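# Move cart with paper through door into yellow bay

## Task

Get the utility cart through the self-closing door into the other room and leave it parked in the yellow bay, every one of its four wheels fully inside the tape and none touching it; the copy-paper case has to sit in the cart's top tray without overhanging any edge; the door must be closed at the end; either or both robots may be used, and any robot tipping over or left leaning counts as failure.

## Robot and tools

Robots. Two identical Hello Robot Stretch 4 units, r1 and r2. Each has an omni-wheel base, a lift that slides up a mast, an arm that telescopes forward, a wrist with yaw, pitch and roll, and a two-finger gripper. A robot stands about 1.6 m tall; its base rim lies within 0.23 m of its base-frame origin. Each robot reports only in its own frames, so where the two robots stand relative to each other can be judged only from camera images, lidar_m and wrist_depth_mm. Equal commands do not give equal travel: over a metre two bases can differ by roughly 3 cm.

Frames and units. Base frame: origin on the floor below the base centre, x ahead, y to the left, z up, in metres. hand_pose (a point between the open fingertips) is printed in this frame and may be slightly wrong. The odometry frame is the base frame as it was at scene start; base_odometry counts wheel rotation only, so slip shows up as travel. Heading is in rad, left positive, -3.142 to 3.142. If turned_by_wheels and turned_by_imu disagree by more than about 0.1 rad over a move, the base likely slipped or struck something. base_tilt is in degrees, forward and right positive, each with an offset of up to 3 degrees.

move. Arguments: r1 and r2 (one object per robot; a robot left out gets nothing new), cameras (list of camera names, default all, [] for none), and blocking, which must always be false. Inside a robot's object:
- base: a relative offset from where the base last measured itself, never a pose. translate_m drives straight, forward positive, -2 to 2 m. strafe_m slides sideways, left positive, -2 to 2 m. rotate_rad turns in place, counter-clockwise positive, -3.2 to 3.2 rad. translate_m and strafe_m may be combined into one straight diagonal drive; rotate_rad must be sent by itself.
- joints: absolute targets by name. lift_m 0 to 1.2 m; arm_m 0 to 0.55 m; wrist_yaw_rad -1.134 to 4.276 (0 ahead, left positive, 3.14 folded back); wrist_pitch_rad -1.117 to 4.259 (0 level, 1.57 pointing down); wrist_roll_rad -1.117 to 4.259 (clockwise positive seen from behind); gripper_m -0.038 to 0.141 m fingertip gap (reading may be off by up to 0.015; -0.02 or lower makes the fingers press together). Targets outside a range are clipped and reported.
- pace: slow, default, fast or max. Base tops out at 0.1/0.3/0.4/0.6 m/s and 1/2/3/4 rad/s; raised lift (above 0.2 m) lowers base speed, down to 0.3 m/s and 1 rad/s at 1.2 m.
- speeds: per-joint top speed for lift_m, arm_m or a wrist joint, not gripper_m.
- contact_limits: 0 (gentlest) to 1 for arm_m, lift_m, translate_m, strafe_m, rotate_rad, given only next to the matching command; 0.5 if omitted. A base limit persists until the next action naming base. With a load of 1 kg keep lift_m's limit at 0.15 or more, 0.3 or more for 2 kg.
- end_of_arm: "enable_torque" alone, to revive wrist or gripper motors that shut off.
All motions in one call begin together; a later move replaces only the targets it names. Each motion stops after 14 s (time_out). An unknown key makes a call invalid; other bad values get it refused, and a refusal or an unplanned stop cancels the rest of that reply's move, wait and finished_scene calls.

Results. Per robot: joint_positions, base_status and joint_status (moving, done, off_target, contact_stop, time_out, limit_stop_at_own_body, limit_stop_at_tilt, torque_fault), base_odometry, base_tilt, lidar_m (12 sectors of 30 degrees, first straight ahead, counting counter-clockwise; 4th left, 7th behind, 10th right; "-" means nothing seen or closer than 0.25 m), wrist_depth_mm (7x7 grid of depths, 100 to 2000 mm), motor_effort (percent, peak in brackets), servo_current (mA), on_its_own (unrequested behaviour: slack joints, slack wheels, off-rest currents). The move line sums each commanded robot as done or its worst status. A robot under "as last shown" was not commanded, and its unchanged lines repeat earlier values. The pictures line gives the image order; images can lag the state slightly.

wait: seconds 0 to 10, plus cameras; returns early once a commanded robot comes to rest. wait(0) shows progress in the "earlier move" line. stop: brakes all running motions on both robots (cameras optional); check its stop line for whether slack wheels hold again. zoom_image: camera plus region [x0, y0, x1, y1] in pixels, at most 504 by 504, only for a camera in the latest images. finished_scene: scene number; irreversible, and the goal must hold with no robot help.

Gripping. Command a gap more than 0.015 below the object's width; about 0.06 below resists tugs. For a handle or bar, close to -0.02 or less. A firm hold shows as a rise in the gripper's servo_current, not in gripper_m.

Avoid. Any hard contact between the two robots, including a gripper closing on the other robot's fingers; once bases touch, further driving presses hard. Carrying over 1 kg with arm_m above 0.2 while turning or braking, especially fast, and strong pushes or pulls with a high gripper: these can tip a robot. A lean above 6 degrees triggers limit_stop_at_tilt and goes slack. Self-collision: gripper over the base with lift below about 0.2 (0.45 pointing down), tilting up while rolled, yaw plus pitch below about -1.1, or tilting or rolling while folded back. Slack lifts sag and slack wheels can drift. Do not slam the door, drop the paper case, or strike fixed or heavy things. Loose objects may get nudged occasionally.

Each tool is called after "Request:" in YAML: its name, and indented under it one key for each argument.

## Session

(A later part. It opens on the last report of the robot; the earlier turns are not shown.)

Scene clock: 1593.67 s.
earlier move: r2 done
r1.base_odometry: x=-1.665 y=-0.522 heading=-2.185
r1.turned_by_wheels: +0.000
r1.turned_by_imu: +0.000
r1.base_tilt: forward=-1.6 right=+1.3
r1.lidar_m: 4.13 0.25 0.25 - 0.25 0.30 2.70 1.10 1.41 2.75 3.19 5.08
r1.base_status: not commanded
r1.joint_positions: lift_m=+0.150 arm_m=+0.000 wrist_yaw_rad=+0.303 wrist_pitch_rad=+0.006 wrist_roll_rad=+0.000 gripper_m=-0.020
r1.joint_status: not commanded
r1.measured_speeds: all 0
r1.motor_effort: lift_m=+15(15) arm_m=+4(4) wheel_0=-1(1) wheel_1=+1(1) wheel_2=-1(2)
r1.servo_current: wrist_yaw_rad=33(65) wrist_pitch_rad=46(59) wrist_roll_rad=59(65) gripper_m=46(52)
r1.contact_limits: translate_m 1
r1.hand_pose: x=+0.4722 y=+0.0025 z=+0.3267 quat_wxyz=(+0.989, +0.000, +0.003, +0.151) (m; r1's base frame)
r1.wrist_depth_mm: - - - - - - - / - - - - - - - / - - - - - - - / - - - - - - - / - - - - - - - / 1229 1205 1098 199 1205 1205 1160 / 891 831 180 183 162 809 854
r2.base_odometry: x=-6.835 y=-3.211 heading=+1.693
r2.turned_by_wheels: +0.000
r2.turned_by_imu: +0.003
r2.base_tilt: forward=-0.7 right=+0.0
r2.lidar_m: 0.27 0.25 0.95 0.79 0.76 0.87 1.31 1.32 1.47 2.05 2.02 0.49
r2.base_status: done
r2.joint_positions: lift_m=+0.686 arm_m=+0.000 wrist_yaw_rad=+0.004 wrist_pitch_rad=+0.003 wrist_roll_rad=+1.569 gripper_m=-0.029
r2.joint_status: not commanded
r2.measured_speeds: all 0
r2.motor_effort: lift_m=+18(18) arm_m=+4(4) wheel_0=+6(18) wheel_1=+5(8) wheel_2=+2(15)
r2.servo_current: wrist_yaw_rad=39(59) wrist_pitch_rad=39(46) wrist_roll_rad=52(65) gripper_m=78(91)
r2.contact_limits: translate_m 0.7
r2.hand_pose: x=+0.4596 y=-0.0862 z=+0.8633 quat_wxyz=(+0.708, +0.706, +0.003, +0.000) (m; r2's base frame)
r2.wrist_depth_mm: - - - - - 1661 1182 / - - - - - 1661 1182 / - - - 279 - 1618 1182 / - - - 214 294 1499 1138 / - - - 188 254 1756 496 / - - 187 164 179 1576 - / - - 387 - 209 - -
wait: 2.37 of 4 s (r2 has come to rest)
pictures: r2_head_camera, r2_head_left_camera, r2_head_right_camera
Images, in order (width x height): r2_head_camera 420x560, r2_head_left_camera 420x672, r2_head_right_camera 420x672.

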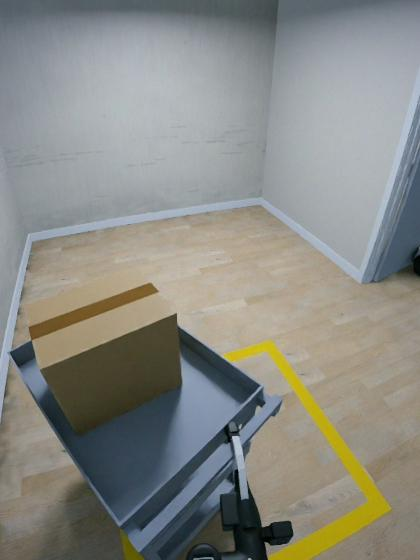

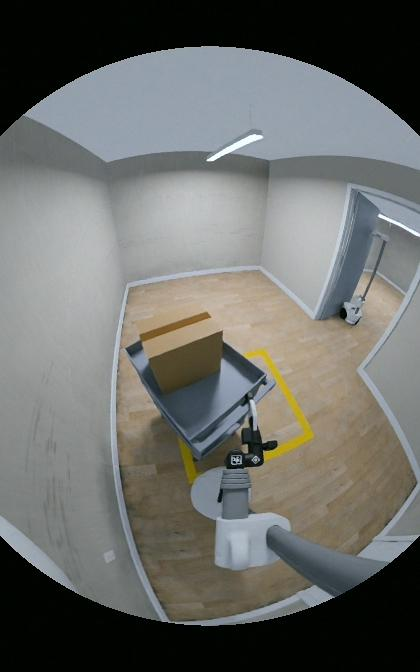

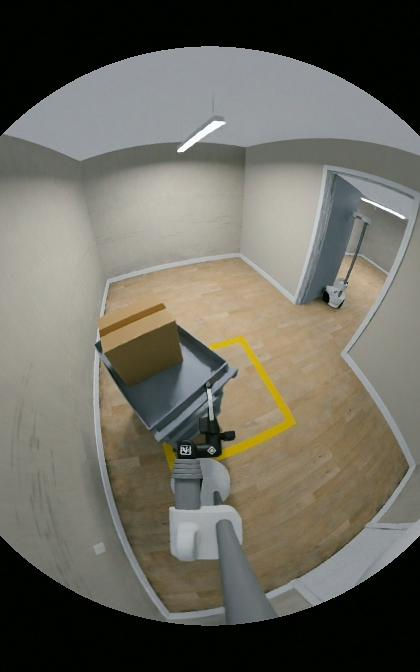

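Request:
move:
  r2: {"base":{"translate_m":-0.55,"strafe_m":-0.35},"contact_limits":{"translate_m":0.8},"pace":"slow"}
  blocking: false
  cameras: []

Request:
wait:
  seconds: 9
  cameras: ["r2_head_camera"]

Scene clock: 1617.87 s.
move: r2 moving
r1: as last shown
r1.turned_by_imu: -0.002
r1.lidar_m: 4.11 0.25 0.25 - 0.25 0.28 2.73 1.13 1.41 2.76 3.16 5.09
r1.motor_effort: lift_m=+15(15) arm_m=+4(4) wheel_0=+0(1) wheel_1=+0(1) wheel_2=-2(2)
r1.servo_current: wrist_yaw_rad=52(59) wrist_pitch_rad=46(52) wrist_roll_rad=59(59) gripper_m=46(46)
r1.contact_limits: translate_m 1
r1.wrist_depth_mm: - - - - - - - / - - - - - - - / - - - - - - - / - - - - - - - / - - - - - - - / 1229 1229 1138 199 1205 1205 1182 / 878 842 180 183 161 809 854
r2.base_odometry: x=-6.826 y=-3.221 heading=+1.694
r2.turned_by_wheels: +0.002
r2.turned_by_imu: +0.005
r2.base_tilt: forward=-0.7 right=+0.0
r2.lidar_m: 0.26 0.25 0.96 0.78 0.77 0.90 1.31 1.31 1.48 2.03 2.02 0.47
r2.base_status: translate_m moving; strafe_m moving
r2.joint_positions: lift_m=+0.686 arm_m=+0.000 wrist_yaw_rad=+0.012 wrist_pitch_rad=+0.003 wrist_roll_rad=+1.569 gripper_m=-0.029
r2.joint_status: not commanded
r2.measured_speeds: translate_m=-0.046 strafe_m=-0.029 rotate_rad=+0.002 lift_m=+0.000 arm_m=+0.000 wrist_yaw_rad=+0.027 wrist_pitch_rad=+0.000 wrist_roll_rad=+0.000
r2.motor_effort: lift_m=+18(18) arm_m=+4(4) wheel_0=+10(15) wheel_1=-6(7) wheel_2=+16(16)
r2.servo_current: wrist_yaw_rad=52(65) wrist_pitch_rad=39(46) wrist_roll_rad=46(59) gripper_m=78(85)
r2.contact_limits: translate_m 0.8
r2.hand_pose: x=+0.4603 y=-0.0840 z=+0.8633 quat_wxyz=(+0.708, +0.706, +0.005, +0.003) (m; r2's base frame)
r2.wrist_depth_mm: - - - - - 1708 1182 / - - - - - 1661 1182 / - - - 278 - 1499 1098 / - - - 212 291 1537 1118 / - - - 189 252 1708 504 / - - 188 168 180 1618 - / - 397 389 - 211 - -
pictures: none
No camera images: "cameras" was empty.

Scene clock: 1625.07 s.
earlier move: r2 done
r1.base_odometry: x=-1.665 y=-0.522 heading=-2.185
r1.turned_by_wheels: +0.000
r1.turned_by_imu: +0.000
r1.base_tilt: forward=-1.6 right=+1.2
r1.lidar_m: 4.11 0.27 0.25 - 0.25 0.31 2.44 1.09 1.38 2.75 3.20 5.11
r1.base_status: not commanded
r1.joint_positions: lift_m=+0.150 arm_m=+0.000 wrist_yaw_rad=+0.303 wrist_pitch_rad=+0.006 wrist_roll_rad=+0.000 gripper_m=-0.020
r1.joint_status: not commanded
r1.measured_speeds: all 0
r1.motor_effort: lift_m=+15(15) arm_m=+4(4) wheel_0=-1(1) wheel_1=+0(1) wheel_2=-1(2)
r1.servo_current: wrist_yaw_rad=52(78) wrist_pitch_rad=46(52) wrist_roll_rad=72(72) gripper_m=52(52)
r1.contact_limits: translate_m 1
r1.hand_pose: x=+0.4722 y=+0.0025 z=+0.3267 quat_wxyz=(+0.989, +0.000, +0.003, +0.151) (m; r1's base frame)
r1.wrist_depth_mm: - - - - - - - / - - - - - - - / - - - - - - - / - - - - - - - / - - - - - - - / 1255 1205 1118 199 1205 1205 1182 / 866 842 180 184 161 809 842
r2.base_odometry: x=-6.420 y=-3.714 heading=+1.693
r2.turned_by_wheels: -0.001
r2.turned_by_imu: +0.000
r2.base_tilt: forward=-0.7 right=+0.0
r2.lidar_m: 0.39 0.42 1.11 0.95 0.91 0.86 0.71 0.66 0.76 1.30 1.86 0.43
r2.base_status: done
r2.joint_positions: lift_m=+0.686 arm_m=+0.000 wrist_yaw_rad=+0.003 wrist_pitch_rad=+0.003 wrist_roll_rad=+1.569 gripper_m=-0.029
r2.joint_status: not commanded
r2.measured_speeds: all 0
r2.motor_effort: lift_m=+17(18) arm_m=-3(4) wheel_0=+3(15) wheel_1=-5(9) wheel_2=+7(21)
r2.servo_current: wrist_yaw_rad=46(98) wrist_pitch_rad=46(46) wrist_roll_rad=52(59) gripper_m=85(91)
r2.contact_limits: translate_m 0.8
r2.hand_pose: x=+0.4595 y=-0.0867 z=+0.8633 quat_wxyz=(+0.708, +0.707, +0.002, +0.000) (m; r2's base frame)
r2.wrist_depth_mm: - - - 173 175 1537 1160 / - - - 173 232 246 245 / - - - 173 233 1499 - / - - 469 233 233 - - / - 445 442 172 234 - - / - - 186 173 180 - - / - - 473 - 232 - -
wait: 7.20 of 9 s (r2 has come to rest)
pictures: r2_head_camera
Images, in order (width x height): r2_head_camera 420x560.

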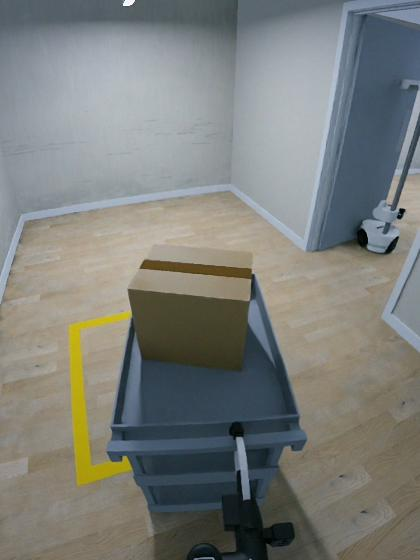

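Request:
move:
  r2: {"base":{"translate_m":0.42,"strafe_m":0.2},"contact_limits":{"translate_m":0.8},"pace":"slow"}
  blocking: false
  cameras: []

Request:
wait:
  seconds: 9
  cameras: ["r2_head_camera"]

Scene clock: 1636.67 s.
move: r2 moving
r1: as last shown
r1.turned_by_imu: -0.001
r1.base_tilt: forward=-1.6 right=+1.3
r1.lidar_m: 4.10 0.25 0.25 - 0.25 0.29 2.41 1.14 1.44 2.75 3.17 5.10
r1.motor_effort: lift_m=+15(15) arm_m=+4(4) wheel_0=-1(1) wheel_1=+0(0) wheel_2=-1(2)
r1.servo_current: wrist_yaw_rad=52(59) wrist_pitch_rad=52(52) wrist_roll_rad=46(59) gripper_m=46(46)
r1.contact_limits: translate_m 1
r1.wrist_depth_mm: - - - - - - - / - - - - - - - / - - - - - - - / - - - - - - - / - - - - - - - / 1205 1205 1138 199 1205 1205 1182 / 878 831 180 183 162 809 854
r2.base_odometry: x=-6.427 y=-3.703 heading=+1.693
r2.turned_by_wheels: +0.000
r2.turned_by_imu: +0.001
r2.base_tilt: forward=-0.8 right=+0.1
r2.lidar_m: 0.39 0.40 1.12 0.95 0.93 0.87 0.71 0.69 0.78 1.37 1.87 0.42
r2.base_status: translate_m moving; strafe_m moving
r2.joint_positions: lift_m=+0.686 arm_m=+0.000 wrist_yaw_rad=-0.005 wrist_pitch_rad=+0.003 wrist_roll_rad=+1.569 gripper_m=-0.029
r2.joint_status: not commanded
r2.measured_speeds: translate_m=+0.049 strafe_m=+0.023 rotate_rad=+0.002 lift_m=+0.000 arm_m=+0.000 wrist_yaw_rad=-0.007 wrist_pitch_rad=+0.000 wrist_roll_rad=+0.000
r2.motor_effort: lift_m=+18(18) arm_m=+0(4) wheel_0=+4(7) wheel_1=+8(8) wheel_2=-18(18)
r2.servo_current: wrist_yaw_rad=39(52) wrist_pitch_rad=46(46) wrist_roll_rad=52(59) gripper_m=78(85)
r2.contact_limits: translate_m 0.8
r2.hand_pose: x=+0.4589 y=-0.0887 z=+0.8633 quat_wxyz=(+0.708, +0.707, +0.000, -0.003) (m; r2's base frame)
r2.wrist_depth_mm: - - - 173 174 1537 1160 / - - - 172 232 240 239 / - - - 171 232 1576 - / - - 496 230 231 - - / - 442 436 170 230 - - / - 459 186 170 180 - - / - - 466 - 229 - -
pictures: none
No camera images: "cameras" was empty.

Scene clock: 1642.00 s.
earlier move: r2 done
r1.base_odometry: x=-1.665 y=-0.522 heading=-2.185
r1.turned_by_wheels: +0.000
r1.turned_by_imu: +0.000
r1.base_tilt: forward=-1.6 right=+1.3
r1.lidar_m: 4.11 0.26 0.25 - 0.25 0.32 2.15 1.13 1.39 2.75 3.18 5.08
r1.base_status: not commanded
r1.joint_positions: lift_m=+0.150 arm_m=+0.000 wrist_yaw_rad=+0.303 wrist_pitch_rad=+0.006 wrist_roll_rad=+0.000 gripper_m=-0.020
r1.joint_status: not commanded
r1.measured_speeds: all 0
r1.motor_effort: lift_m=+15(15) arm_m=+3(4) wheel_0=+0(1) wheel_1=+0(1) wheel_2=-1(2)
r1.servo_current: wrist_yaw_rad=39(72) wrist_pitch_rad=46(59) wrist_roll_rad=46(65) gripper_m=39(52)
r1.contact_limits: translate_m 1
r1.hand_pose: x=+0.4722 y=+0.0025 z=+0.3267 quat_wxyz=(+0.989, +0.000, +0.003, +0.151) (m; r1's base frame)
r1.wrist_depth_mm: - - - - - - - / - - - - - - - / - - - - - - - / - - - - - - - / - - - - - - - / 1205 1229 1138 199 1205 1205 1182 / 866 820 181 183 161 809 854
r2.base_odometry: x=-6.670 y=-3.321 heading=+1.693
r2.turned_by_wheels: +0.000
r2.turned_by_imu: -0.001
r2.base_tilt: forward=-0.7 right=+0.1
r2.lidar_m: 0.45 0.56 1.09 0.87 0.88 1.00 1.17 1.14 1.30 1.93 1.92 0.36
r2.base_status: done
r2.joint_positions: lift_m=+0.686 arm_m=+0.000 wrist_yaw_rad=-0.006 wrist_pitch_rad=+0.003 wrist_roll_rad=+1.569 gripper_m=-0.029
r2.joint_status: not commanded
r2.measured_speeds: all 0
r2.motor_effort: lift_m=+18(18) arm_m=+4(4) wheel_0=+1(10) wheel_1=+3(9) wheel_2=-8(18)
r2.servo_current: wrist_yaw_rad=52(65) wrist_pitch_rad=39(52) wrist_roll_rad=52(65) gripper_m=78(91)
r2.contact_limits: translate_m 0.8
r2.hand_pose: x=+0.4587 y=-0.0892 z=+0.8633 quat_wxyz=(+0.708, +0.707, -0.001, -0.003) (m; r2's base frame)
r2.wrist_depth_mm: - 496 462 102 159 - - / - 377 379 107 167 - - / - 415 407 114 182 - - / - - 473 128 201 - - / - - 554 145 224 - - / - - 186 160 177 1661 525 / - - - - - 1618 480
wait: 5.33 of 9 s (r2 has come to rest)
pictures: r2_head_camera
Images, in order (width x height): r2_head_camera 420x560.

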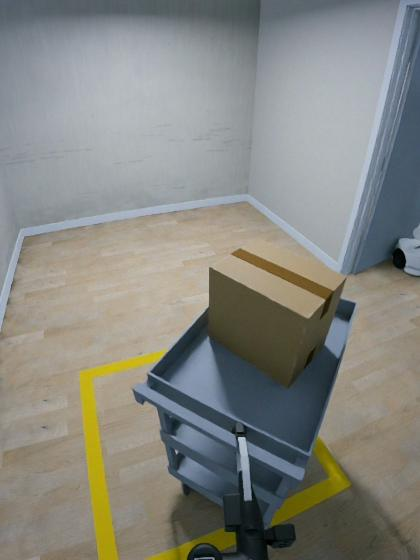

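Request:
move:
  r2: {"base":{"translate_m":0.7},"contact_limits":{"translate_m":0.8},"pace":"slow"}
  blocking: false
  cameras: []

Request:
wait:
  seconds: 10
  cameras: ["r2_head_camera"]

Scene clock: 1657.13 s.
move: r2 moving
r1: as last shown
r1.turned_by_imu: -0.001
r1.lidar_m: 4.11 0.26 0.25 - 0.25 0.31 2.15 1.10 1.39 2.74 3.19 5.11
r1.motor_effort: lift_m=+15(15) arm_m=+4(4) wheel_0=-1(1) wheel_1=+0(1) wheel_2=-2(2)
r1.servo_current: wrist_yaw_rad=46(59) wrist_pitch_rad=46(52) wrist_roll_rad=59(65) gripper_m=39(46)
r1.contact_limits: translate_m 1
r1.wrist_depth_mm: - - - - - - - / - - - - - - - / - - - - - - - / - - - - - - - / - - - - - - - / 1229 1229 1138 199 1229 1205 1182 / 866 831 181 183 161 820 854
r2.base_odometry: x=-6.671 y=-3.309 heading=+1.693
r2.turned_by_wheels: +0.000
r2.turned_by_imu: +0.003
r2.base_tilt: forward=-0.7 right=+0.0
r2.lidar_m: 0.44 0.59 1.05 0.88 0.88 1.01 1.17 1.15 1.31 1.93 1.90 0.37
r2.base_status: translate_m moving
r2.joint_positions: lift_m=+0.686 arm_m=+0.000 wrist_yaw_rad=-0.006 wrist_pitch_rad=+0.003 wrist_roll_rad=+1.569 gripper_m=-0.029
r2.joint_status: not commanded
r2.measured_speeds: translate_m=+0.049 strafe_m=+0.001 rotate_rad=+0.004 lift_m=+0.000 arm_m=+0.000 wrist_yaw_rad=+0.000 wrist_pitch_rad=+0.000 wrist_roll_rad=+0.000
r2.motor_effort: lift_m=+17(18) arm_m=+4(4) wheel_0=+9(9) wheel_1=+7(8) wheel_2=-12(13)
r2.servo_current: wrist_yaw_rad=59(59) wrist_pitch_rad=39(52) wrist_roll_rad=52(59) gripper_m=78(85)
r2.contact_limits: translate_m 0.8
r2.hand_pose: x=+0.4587 y=-0.0892 z=+0.8633 quat_wxyz=(+0.708, +0.707, -0.001, -0.003) (m; r2's base frame)
r2.wrist_depth_mm: - 477 449 - - - - / - 377 373 103 163 - - / - 421 407 111 179 - - / - - 473 127 198 - - / - - 564 142 221 - - / - - 186 157 176 1618 521 / - - - - - 1464 473
pictures: none
No camera images: "cameras" was empty.

Scene clock: 1664.90 s.
earlier move: r2 done
r1.base_odometry: x=-1.665 y=-0.522 heading=-2.185
r1.turned_by_wheels: +0.000
r1.turned_by_imu: +0.000
r1.base_tilt: forward=-1.6 right=+1.3
r1.lidar_m: 4.14 0.25 0.25 - 0.25 0.30 1.69 1.12 1.39 2.75 3.16 5.09
r1.base_status: not commanded
r1.joint_positions: lift_m=+0.150 arm_m=+0.000 wrist_yaw_rad=+0.303 wrist_pitch_rad=+0.006 wrist_roll_rad=+0.000 gripper_m=-0.020
r1.joint_status: not commanded
r1.measured_speeds: all 0
r1.motor_effort: lift_m=+15(15) arm_m=+4(4) wheel_0=-1(1) wheel_1=+0(1) wheel_2=-1(2)
r1.servo_current: wrist_yaw_rad=59(72) wrist_pitch_rad=52(59) wrist_roll_rad=46(78) gripper_m=39(52)
r1.contact_limits: translate_m 1
r1.hand_pose: x=+0.4722 y=+0.0025 z=+0.3267 quat_wxyz=(+0.989, +0.000, +0.003, +0.151) (m; r1's base frame)
r1.wrist_depth_mm: - - - - - - - / - - - - - - - / - - - - - - - / - - - - - - - / - - - - - - - / 1205 1255 1138 198 1229 1205 1160 / 878 842 180 183 161 820 842
r2.base_odometry: x=-6.755 y=-2.627 heading=+1.692
r2.turned_by_wheels: -0.001
r2.turned_by_imu: +0.000
r2.base_tilt: forward=-0.7 right=+0.0
r2.lidar_m: 0.48 2.46 1.33 1.10 1.07 1.26 1.82 1.77 2.07 1.71 0.60 0.34
r2.base_status: done
r2.joint_positions: lift_m=+0.686 arm_m=+0.000 wrist_yaw_rad=-0.008 wrist_pitch_rad=+0.003 wrist_roll_rad=+1.569 gripper_m=-0.029
r2.joint_status: not commanded
r2.measured_speeds: all 0
r2.motor_effort: lift_m=+18(18) arm_m=+4(4) wheel_0=+2(16) wheel_1=+2(9) wheel_2=-10(13)
r2.servo_current: wrist_yaw_rad=65(65) wrist_pitch_rad=46(52) wrist_roll_rad=52(59) gripper_m=78(91)
r2.contact_limits: translate_m 0.8
r2.hand_pose: x=+0.4585 y=-0.0898 z=+0.8633 quat_wxyz=(+0.708, +0.707, -0.002, -0.004) (m; r2's base frame)
r2.wrist_depth_mm: 1863 332 324 - - - - / - 404 392 - - - - / - - - - - - - / - - - - - - - / - - - - - - - / - - - - - 455 488 / - - - - - 1708 1205
wait: 7.77 of 10 s (r2 has come to rest)
pictures: r2_head_camera
Images, in order (width x height): r2_head_camera 420x560.

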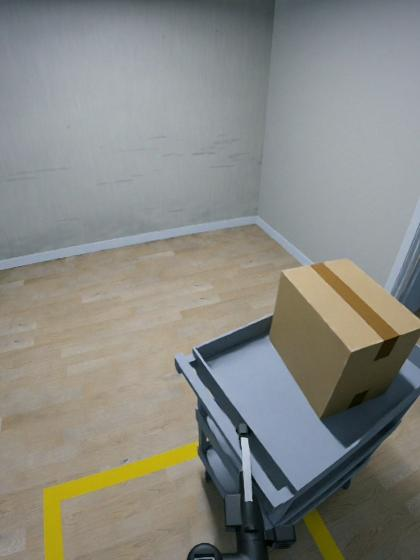

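Request:
move:
  r2: {"base":{"translate_m":-1.05,"strafe_m":-0.1},"contact_limits":{"translate_m":0.8},"pace":"slow"}
  blocking: false
  cameras: []

Request:
wait:
  seconds: 10
  cameras: []

Request:
wait:
  seconds: 4
  cameras: ["r2_head_camera"]

Scene clock: 1687.97 s.
move: r2 moving
r1: as last shown
r1.turned_by_imu: -0.001
r1.lidar_m: 4.13 0.25 0.25 - 0.25 0.31 1.73 1.10 1.40 2.76 3.19 5.10
r1.motor_effort: lift_m=+15(15) arm_m=+4(4) wheel_0=-1(1) wheel_1=+0(0) wheel_2=-2(2)
r1.servo_current: wrist_yaw_rad=33(65) wrist_pitch_rad=46(52) wrist_roll_rad=52(72) gripper_m=46(52)
r1.contact_limits: translate_m 1
r1.wrist_depth_mm: - - - - - - - / - - - - - - - / - - - - - - - / - - - - - - - / - - - - - - - / 1229 1229 1138 199 1229 1229 1182 / 866 831 180 183 161 820 842
r2.base_odometry: x=-6.752 y=-2.639 heading=+1.691
r2.turned_by_wheels: -0.001
r2.turned_by_imu: +0.002
r2.base_tilt: forward=-0.7 right=+0.1
r2.lidar_m: 0.49 2.48 1.32 1.08 1.08 1.25 1.82 1.80 2.06 1.71 0.61 0.33
r2.base_status: translate_m moving; strafe_m moving
r2.joint_positions: lift_m=+0.686 arm_m=+0.000 wrist_yaw_rad=-0.008 wrist_pitch_rad=+0.003 wrist_roll_rad=+1.569 gripper_m=-0.029
r2.joint_status: not commanded
r2.measured_speeds: translate_m=-0.049 strafe_m=-0.004 rotate_rad=-0.002 lift_m=+0.000 arm_m=+0.000 wrist_yaw_rad=+0.000 wrist_pitch_rad=+0.000 wrist_roll_rad=+0.000
r2.motor_effort: lift_m=+17(18) arm_m=+4(4) wheel_0=-12(12) wheel_1=-9(9) wheel_2=+8(10)
r2.servo_current: wrist_yaw_rad=59(65) wrist_pitch_rad=46(46) wrist_roll_rad=39(52) gripper_m=78(85)
r2.contact_limits: translate_m 0.8
r2.hand_pose: x=+0.4585 y=-0.0898 z=+0.8633 quat_wxyz=(+0.708, +0.707, -0.002, -0.004) (m; r2's base frame)
r2.wrist_depth_mm: 343 332 322 - - - - / - 402 389 - - - - / - - 544 - - - - / - - - - - - - / - - - - - - - / - - - - - 459 492 / - - - - - 1708 1205
pictures: none
No camera images: "cameras" was empty.

Scene clock: 1697.97 s.
earlier move: r2 moving
r1.base_odometry: x=-1.665 y=-0.522 heading=-2.185
r1.turned_by_wheels: +0.000
r1.turned_by_imu: -0.001
r1.base_tilt: forward=-1.6 right=+1.3
r1.lidar_m: 4.11 0.26 0.25 - 0.25 0.31 2.64 1.11 1.38 2.76 3.18 5.11
r1.base_status: not commanded
r1.joint_positions: lift_m=+0.150 arm_m=+0.000 wrist_yaw_rad=+0.303 wrist_pitch_rad=+0.006 wrist_roll_rad=+0.000 gripper_m=-0.020
r1.joint_status: not commanded
r1.measured_speeds: all 0
r1.motor_effort: lift_m=+15(15) arm_m=+4(4) wheel_0=-1(1) wheel_1=+0(1) wheel_2=-1(2)
r1.servo_current: wrist_yaw_rad=46(78) wrist_pitch_rad=46(59) wrist_roll_rad=39(72) gripper_m=39(52)
r1.contact_limits: translate_m 1
r1.hand_pose: x=+0.4722 y=+0.0025 z=+0.3267 quat_wxyz=(+0.989, +0.000, +0.003, +0.151) (m; r1's base frame)
r1.wrist_depth_mm: - - - - - - - / - - - - - - - / - - - - - - - / - - - - - - - / - - - - - - - / 1229 1229 1138 199 1205 1205 1160 / 878 831 179 183 161 809 842
r2.base_odometry: x=-6.541 y=-3.604 heading=+1.693
r2.turned_by_wheels: +0.002
r2.turned_by_imu: +0.002
r2.base_tilt: forward=-0.7 right=+0.0
r2.lidar_m: 0.30 0.30 1.06 0.87 0.87 0.99 0.85 0.84 0.95 1.60 1.93 0.46
r2.base_status: translate_m moving; strafe_m moving
r2.joint_positions: lift_m=+0.686 arm_m=+0.000 wrist_yaw_rad=+0.008 wrist_pitch_rad=+0.003 wrist_roll_rad=+1.569 gripper_m=-0.029
r2.joint_status: not commanded
r2.measured_speeds: translate_m=-0.100 strafe_m=-0.011 rotate_rad=-0.002 lift_m=+0.000 arm_m=+0.000 wrist_yaw_rad=+0.005 wrist_pitch_rad=+0.000 wrist_roll_rad=+0.000
r2.motor_effort: lift_m=+17(18) arm_m=-4(4) wheel_0=+1(17) wheel_1=-5(10) wheel_2=+14(16)
r2.servo_current: wrist_yaw_rad=72(72) wrist_pitch_rad=46(52) wrist_roll_rad=39(72) gripper_m=78(91)
r2.contact_limits: translate_m 0.8
r2.hand_pose: x=+0.4600 y=-0.0851 z=+0.8633 quat_wxyz=(+0.708, +0.706, +0.004, +0.002) (m; r2's base frame)
r2.wrist_depth_mm: - - - - - 1708 1160 / - - - 229 - 1661 1160 / - - - 213 281 291 293 / - - - 198 258 1708 554 / - - - 183 242 768 - / - 427 185 174 180 - - / - 413 410 - 218 - -
wait: 10.00 s; no rest
pictures: none
No camera images: "cameras" was empty.

Scene clock: 1699.30 s.
earlier move: r2 done
r1.base_odometry: x=-1.665 y=-0.522 heading=-2.185
r1.turned_by_wheels: +0.000
r1.turned_by_imu: +0.000
r1.base_tilt: forward=-1.6 right=+1.3
r1.lidar_m: 4.12 0.26 0.25 - 0.25 0.31 2.73 1.12 1.39 2.76 3.16 5.09
r1.base_status: not commanded
r1.joint_positions: lift_m=+0.150 arm_m=+0.000 wrist_yaw_rad=+0.303 wrist_pitch_rad=+0.006 wrist_roll_rad=+0.000 gripper_m=-0.020
r1.joint_status: not commanded
r1.measured_speeds: all 0
r1.motor_effort: lift_m=+15(15) arm_m=+3(4) wheel_0=-1(1) wheel_1=+0(1) wheel_2=-2(2)
r1.servo_current: wrist_yaw_rad=46(78) wrist_pitch_rad=46(59) wrist_roll_rad=59(72) gripper_m=39(52)
r1.contact_limits: translate_m 1
r1.hand_pose: x=+0.4722 y=+0.0025 z=+0.3267 quat_wxyz=(+0.989, +0.000, +0.003, +0.151) (m; r1's base frame)
r1.wrist_depth_mm: - - - - - - - / - - - - - - - / - - - - - - - / - - - - - - - / - - - - - - - / 1255 1255 1118 198 1205 1205 1182 / 878 820 180 183 161 809 842
r2.base_odometry: x=-6.529 y=-3.657 heading=+1.693
r2.turned_by_wheels: +0.000
r2.turned_by_imu: +0.000
r2.base_tilt: forward=-0.7 right=+0.0
r2.lidar_m: 0.32 0.28 1.05 0.86 0.85 0.97 0.81 0.78 0.84 1.52 1.92 0.47
r2.base_status: done
r2.joint_positions: lift_m=+0.686 arm_m=+0.000 wrist_yaw_rad=+0.008 wrist_pitch_rad=+0.003 wrist_roll_rad=+1.569 gripper_m=-0.029
r2.joint_status: not commanded
r2.measured_speeds: all 0
r2.motor_effort: lift_m=+17(18) arm_m=-3(4) wheel_0=+3(17) wheel_1=-4(10) wheel_2=+10(16)
r2.servo_current: wrist_yaw_rad=59(72) wrist_pitch_rad=39(52) wrist_roll_rad=46(72) gripper_m=85(91)
r2.contact_limits: translate_m 0.8
r2.hand_pose: x=+0.4600 y=-0.0850 z=+0.8633 quat_wxyz=(+0.708, +0.706, +0.004, +0.002) (m; r2's base frame)
r2.wrist_depth_mm: - - - - - 1708 1160 / - - - 240 - 1661 1160 / - - - 223 294 301 300 / - - - 204 265 1708 1229 / - - - 186 245 1708 - / - - 186 172 179 - - / - 410 407 - 216 - -
wait: 1.33 of 4 s (r2 has come to rest)
pictures: r2_head_camera
Images, in order (width x height): r2_head_camera 420x560.

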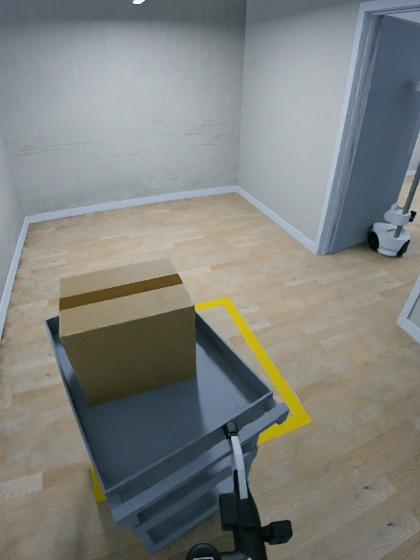

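Request:
move:
  r2: {"base":{"translate_m":0.25,"strafe_m":0.14},"contact_limits":{"translate_m":0.8},"pace":"slow"}
  blocking: false
  cameras: []

Request:
wait:
  seconds: 9
  cameras: ["r2_head_camera"]

Scene clock: 1707.03 s.
move: r2 moving
r1: as last shown
r1.lidar_m: 4.10 0.25 0.25 - 0.25 0.27 2.74 1.10 1.38 2.76 3.20 5.08
r1.motor_effort: lift_m=+15(15) arm_m=+4(4) wheel_0=-1(1) wheel_1=+0(1) wheel_2=-1(2)
r1.servo_current: wrist_yaw_rad=46(59) wrist_pitch_rad=52(52) wrist_roll_rad=39(72) gripper_m=39(46)
r1.contact_limits: translate_m 1
r1.wrist_depth_mm: - - - - - - - / - - - - - - - / - - - - - - - / - - - - - - - / - - - - - - - / 1255 1229 1118 199 1229 1229 1182 / 878 820 180 183 161 820 854
r2.base_odometry: x=-6.537 y=-3.646 heading=+1.693
r2.turned_by_wheels: +0.000
r2.turned_by_imu: +0.001
r2.base_tilt: forward=-0.7 right=+0.1
r2.lidar_m: 0.31 0.27 1.04 0.86 0.84 0.99 0.80 0.76 0.85 1.47 1.94 0.49
r2.base_status: translate_m moving; strafe_m moving
r2.joint_positions: lift_m=+0.686 arm_m=+0.000 wrist_yaw_rad=+0.003 wrist_pitch_rad=+0.003 wrist_roll_rad=+1.569 gripper_m=-0.029
r2.joint_status: not commanded
r2.measured_speeds: translate_m=+0.049 strafe_m=+0.028 rotate_rad=+0.000 lift_m=+0.000 arm_m=+0.000 wrist_yaw_rad=-0.018 wrist_pitch_rad=+0.000 wrist_roll_rad=+0.000
r2.motor_effort: lift_m=+17(18) arm_m=-3(4) wheel_0=+3(7) wheel_1=+9(10) wheel_2=-11(11)
r2.servo_current: wrist_yaw_rad=33(65) wrist_pitch_rad=39(52) wrist_roll_rad=52(52) gripper_m=78(85)
r2.contact_limits: translate_m 0.8
r2.hand_pose: x=+0.4596 y=-0.0865 z=+0.8633 quat_wxyz=(+0.708, +0.706, +0.002, +0.000) (m; r2's base frame)
r2.wrist_depth_mm: - - - - - 1661 1205 / - - - 251 - 1661 1160 / - - - 221 298 306 306 / - - - 206 267 1756 1182 / - - - 188 246 1708 - / - - 186 168 179 - - / - 404 402 - 213 - -
pictures: none
No camera images: "cameras" was empty.

Scene clock: 1710.57 s.
earlier move: r2 done
r1.base_odometry: x=-1.665 y=-0.522 heading=-2.185
r1.turned_by_wheels: +0.000
r1.turned_by_imu: +0.000
r1.base_tilt: forward=-1.5 right=+1.3
r1.lidar_m: 4.10 0.25 0.25 - 0.25 0.33 2.79 1.12 1.39 2.76 3.18 5.10
r1.base_status: not commanded
r1.joint_positions: lift_m=+0.150 arm_m=+0.000 wrist_yaw_rad=+0.303 wrist_pitch_rad=+0.006 wrist_roll_rad=+0.000 gripper_m=-0.020
r1.joint_status: not commanded
r1.measured_speeds: all 0
r1.motor_effort: lift_m=+15(15) arm_m=+4(4) wheel_0=+0(1) wheel_1=+0(1) wheel_2=-1(2)
r1.servo_current: wrist_yaw_rad=52(78) wrist_pitch_rad=46(59) wrist_roll_rad=59(72) gripper_m=46(52)
r1.contact_limits: translate_m 1
r1.hand_pose: x=+0.4722 y=+0.0025 z=+0.3267 quat_wxyz=(+0.989, +0.000, +0.003, +0.151) (m; r1's base frame)
r1.wrist_depth_mm: - - - - - - - / - - - - - - - / - - - - - - - / - - - - - - - / - - - - - - - / 1229 1229 1138 198 1205 1182 1160 / 866 842 180 183 161 820 854
r2.base_odometry: x=-6.698 y=-3.426 heading=+1.693
r2.turned_by_wheels: +0.000
r2.turned_by_imu: +0.000
r2.base_tilt: forward=-0.7 right=+0.1
r2.lidar_m: 0.25 0.25 0.70 0.81 0.79 0.89 1.08 1.06 1.19 1.99 1.98 0.51
r2.base_status: done
r2.joint_positions: lift_m=+0.686 arm_m=+0.000 wrist_yaw_rad=-0.006 wrist_pitch_rad=+0.003 wrist_roll_rad=+1.569 gripper_m=-0.029
r2.joint_status: not commanded
r2.measured_speeds: all 0
r2.motor_effort: lift_m=+17(18) arm_m=+3(4) wheel_0=+3(9) wheel_1=+4(10) wheel_2=-8(19)
r2.servo_current: wrist_yaw_rad=46(78) wrist_pitch_rad=39(52) wrist_roll_rad=46(59) gripper_m=85(91)
r2.contact_limits: translate_m 0.8
r2.hand_pose: x=+0.4588 y=-0.0890 z=+0.8633 quat_wxyz=(+0.708, +0.707, -0.001, -0.003) (m; r2's base frame)
r2.wrist_depth_mm: - - - - - 1756 1182 / - - - - - 1708 1160 / - - - 301 - 1708 1182 / - - - 235 329 334 1078 / - - - 193 263 1708 1182 / - - 187 159 178 1576 484 / - - - - 202 512 -
wait: 3.53 of 9 s (r2 has come to rest)
pictures: r2_head_camera
Images, in order (width x height): r2_head_camera 420x560.

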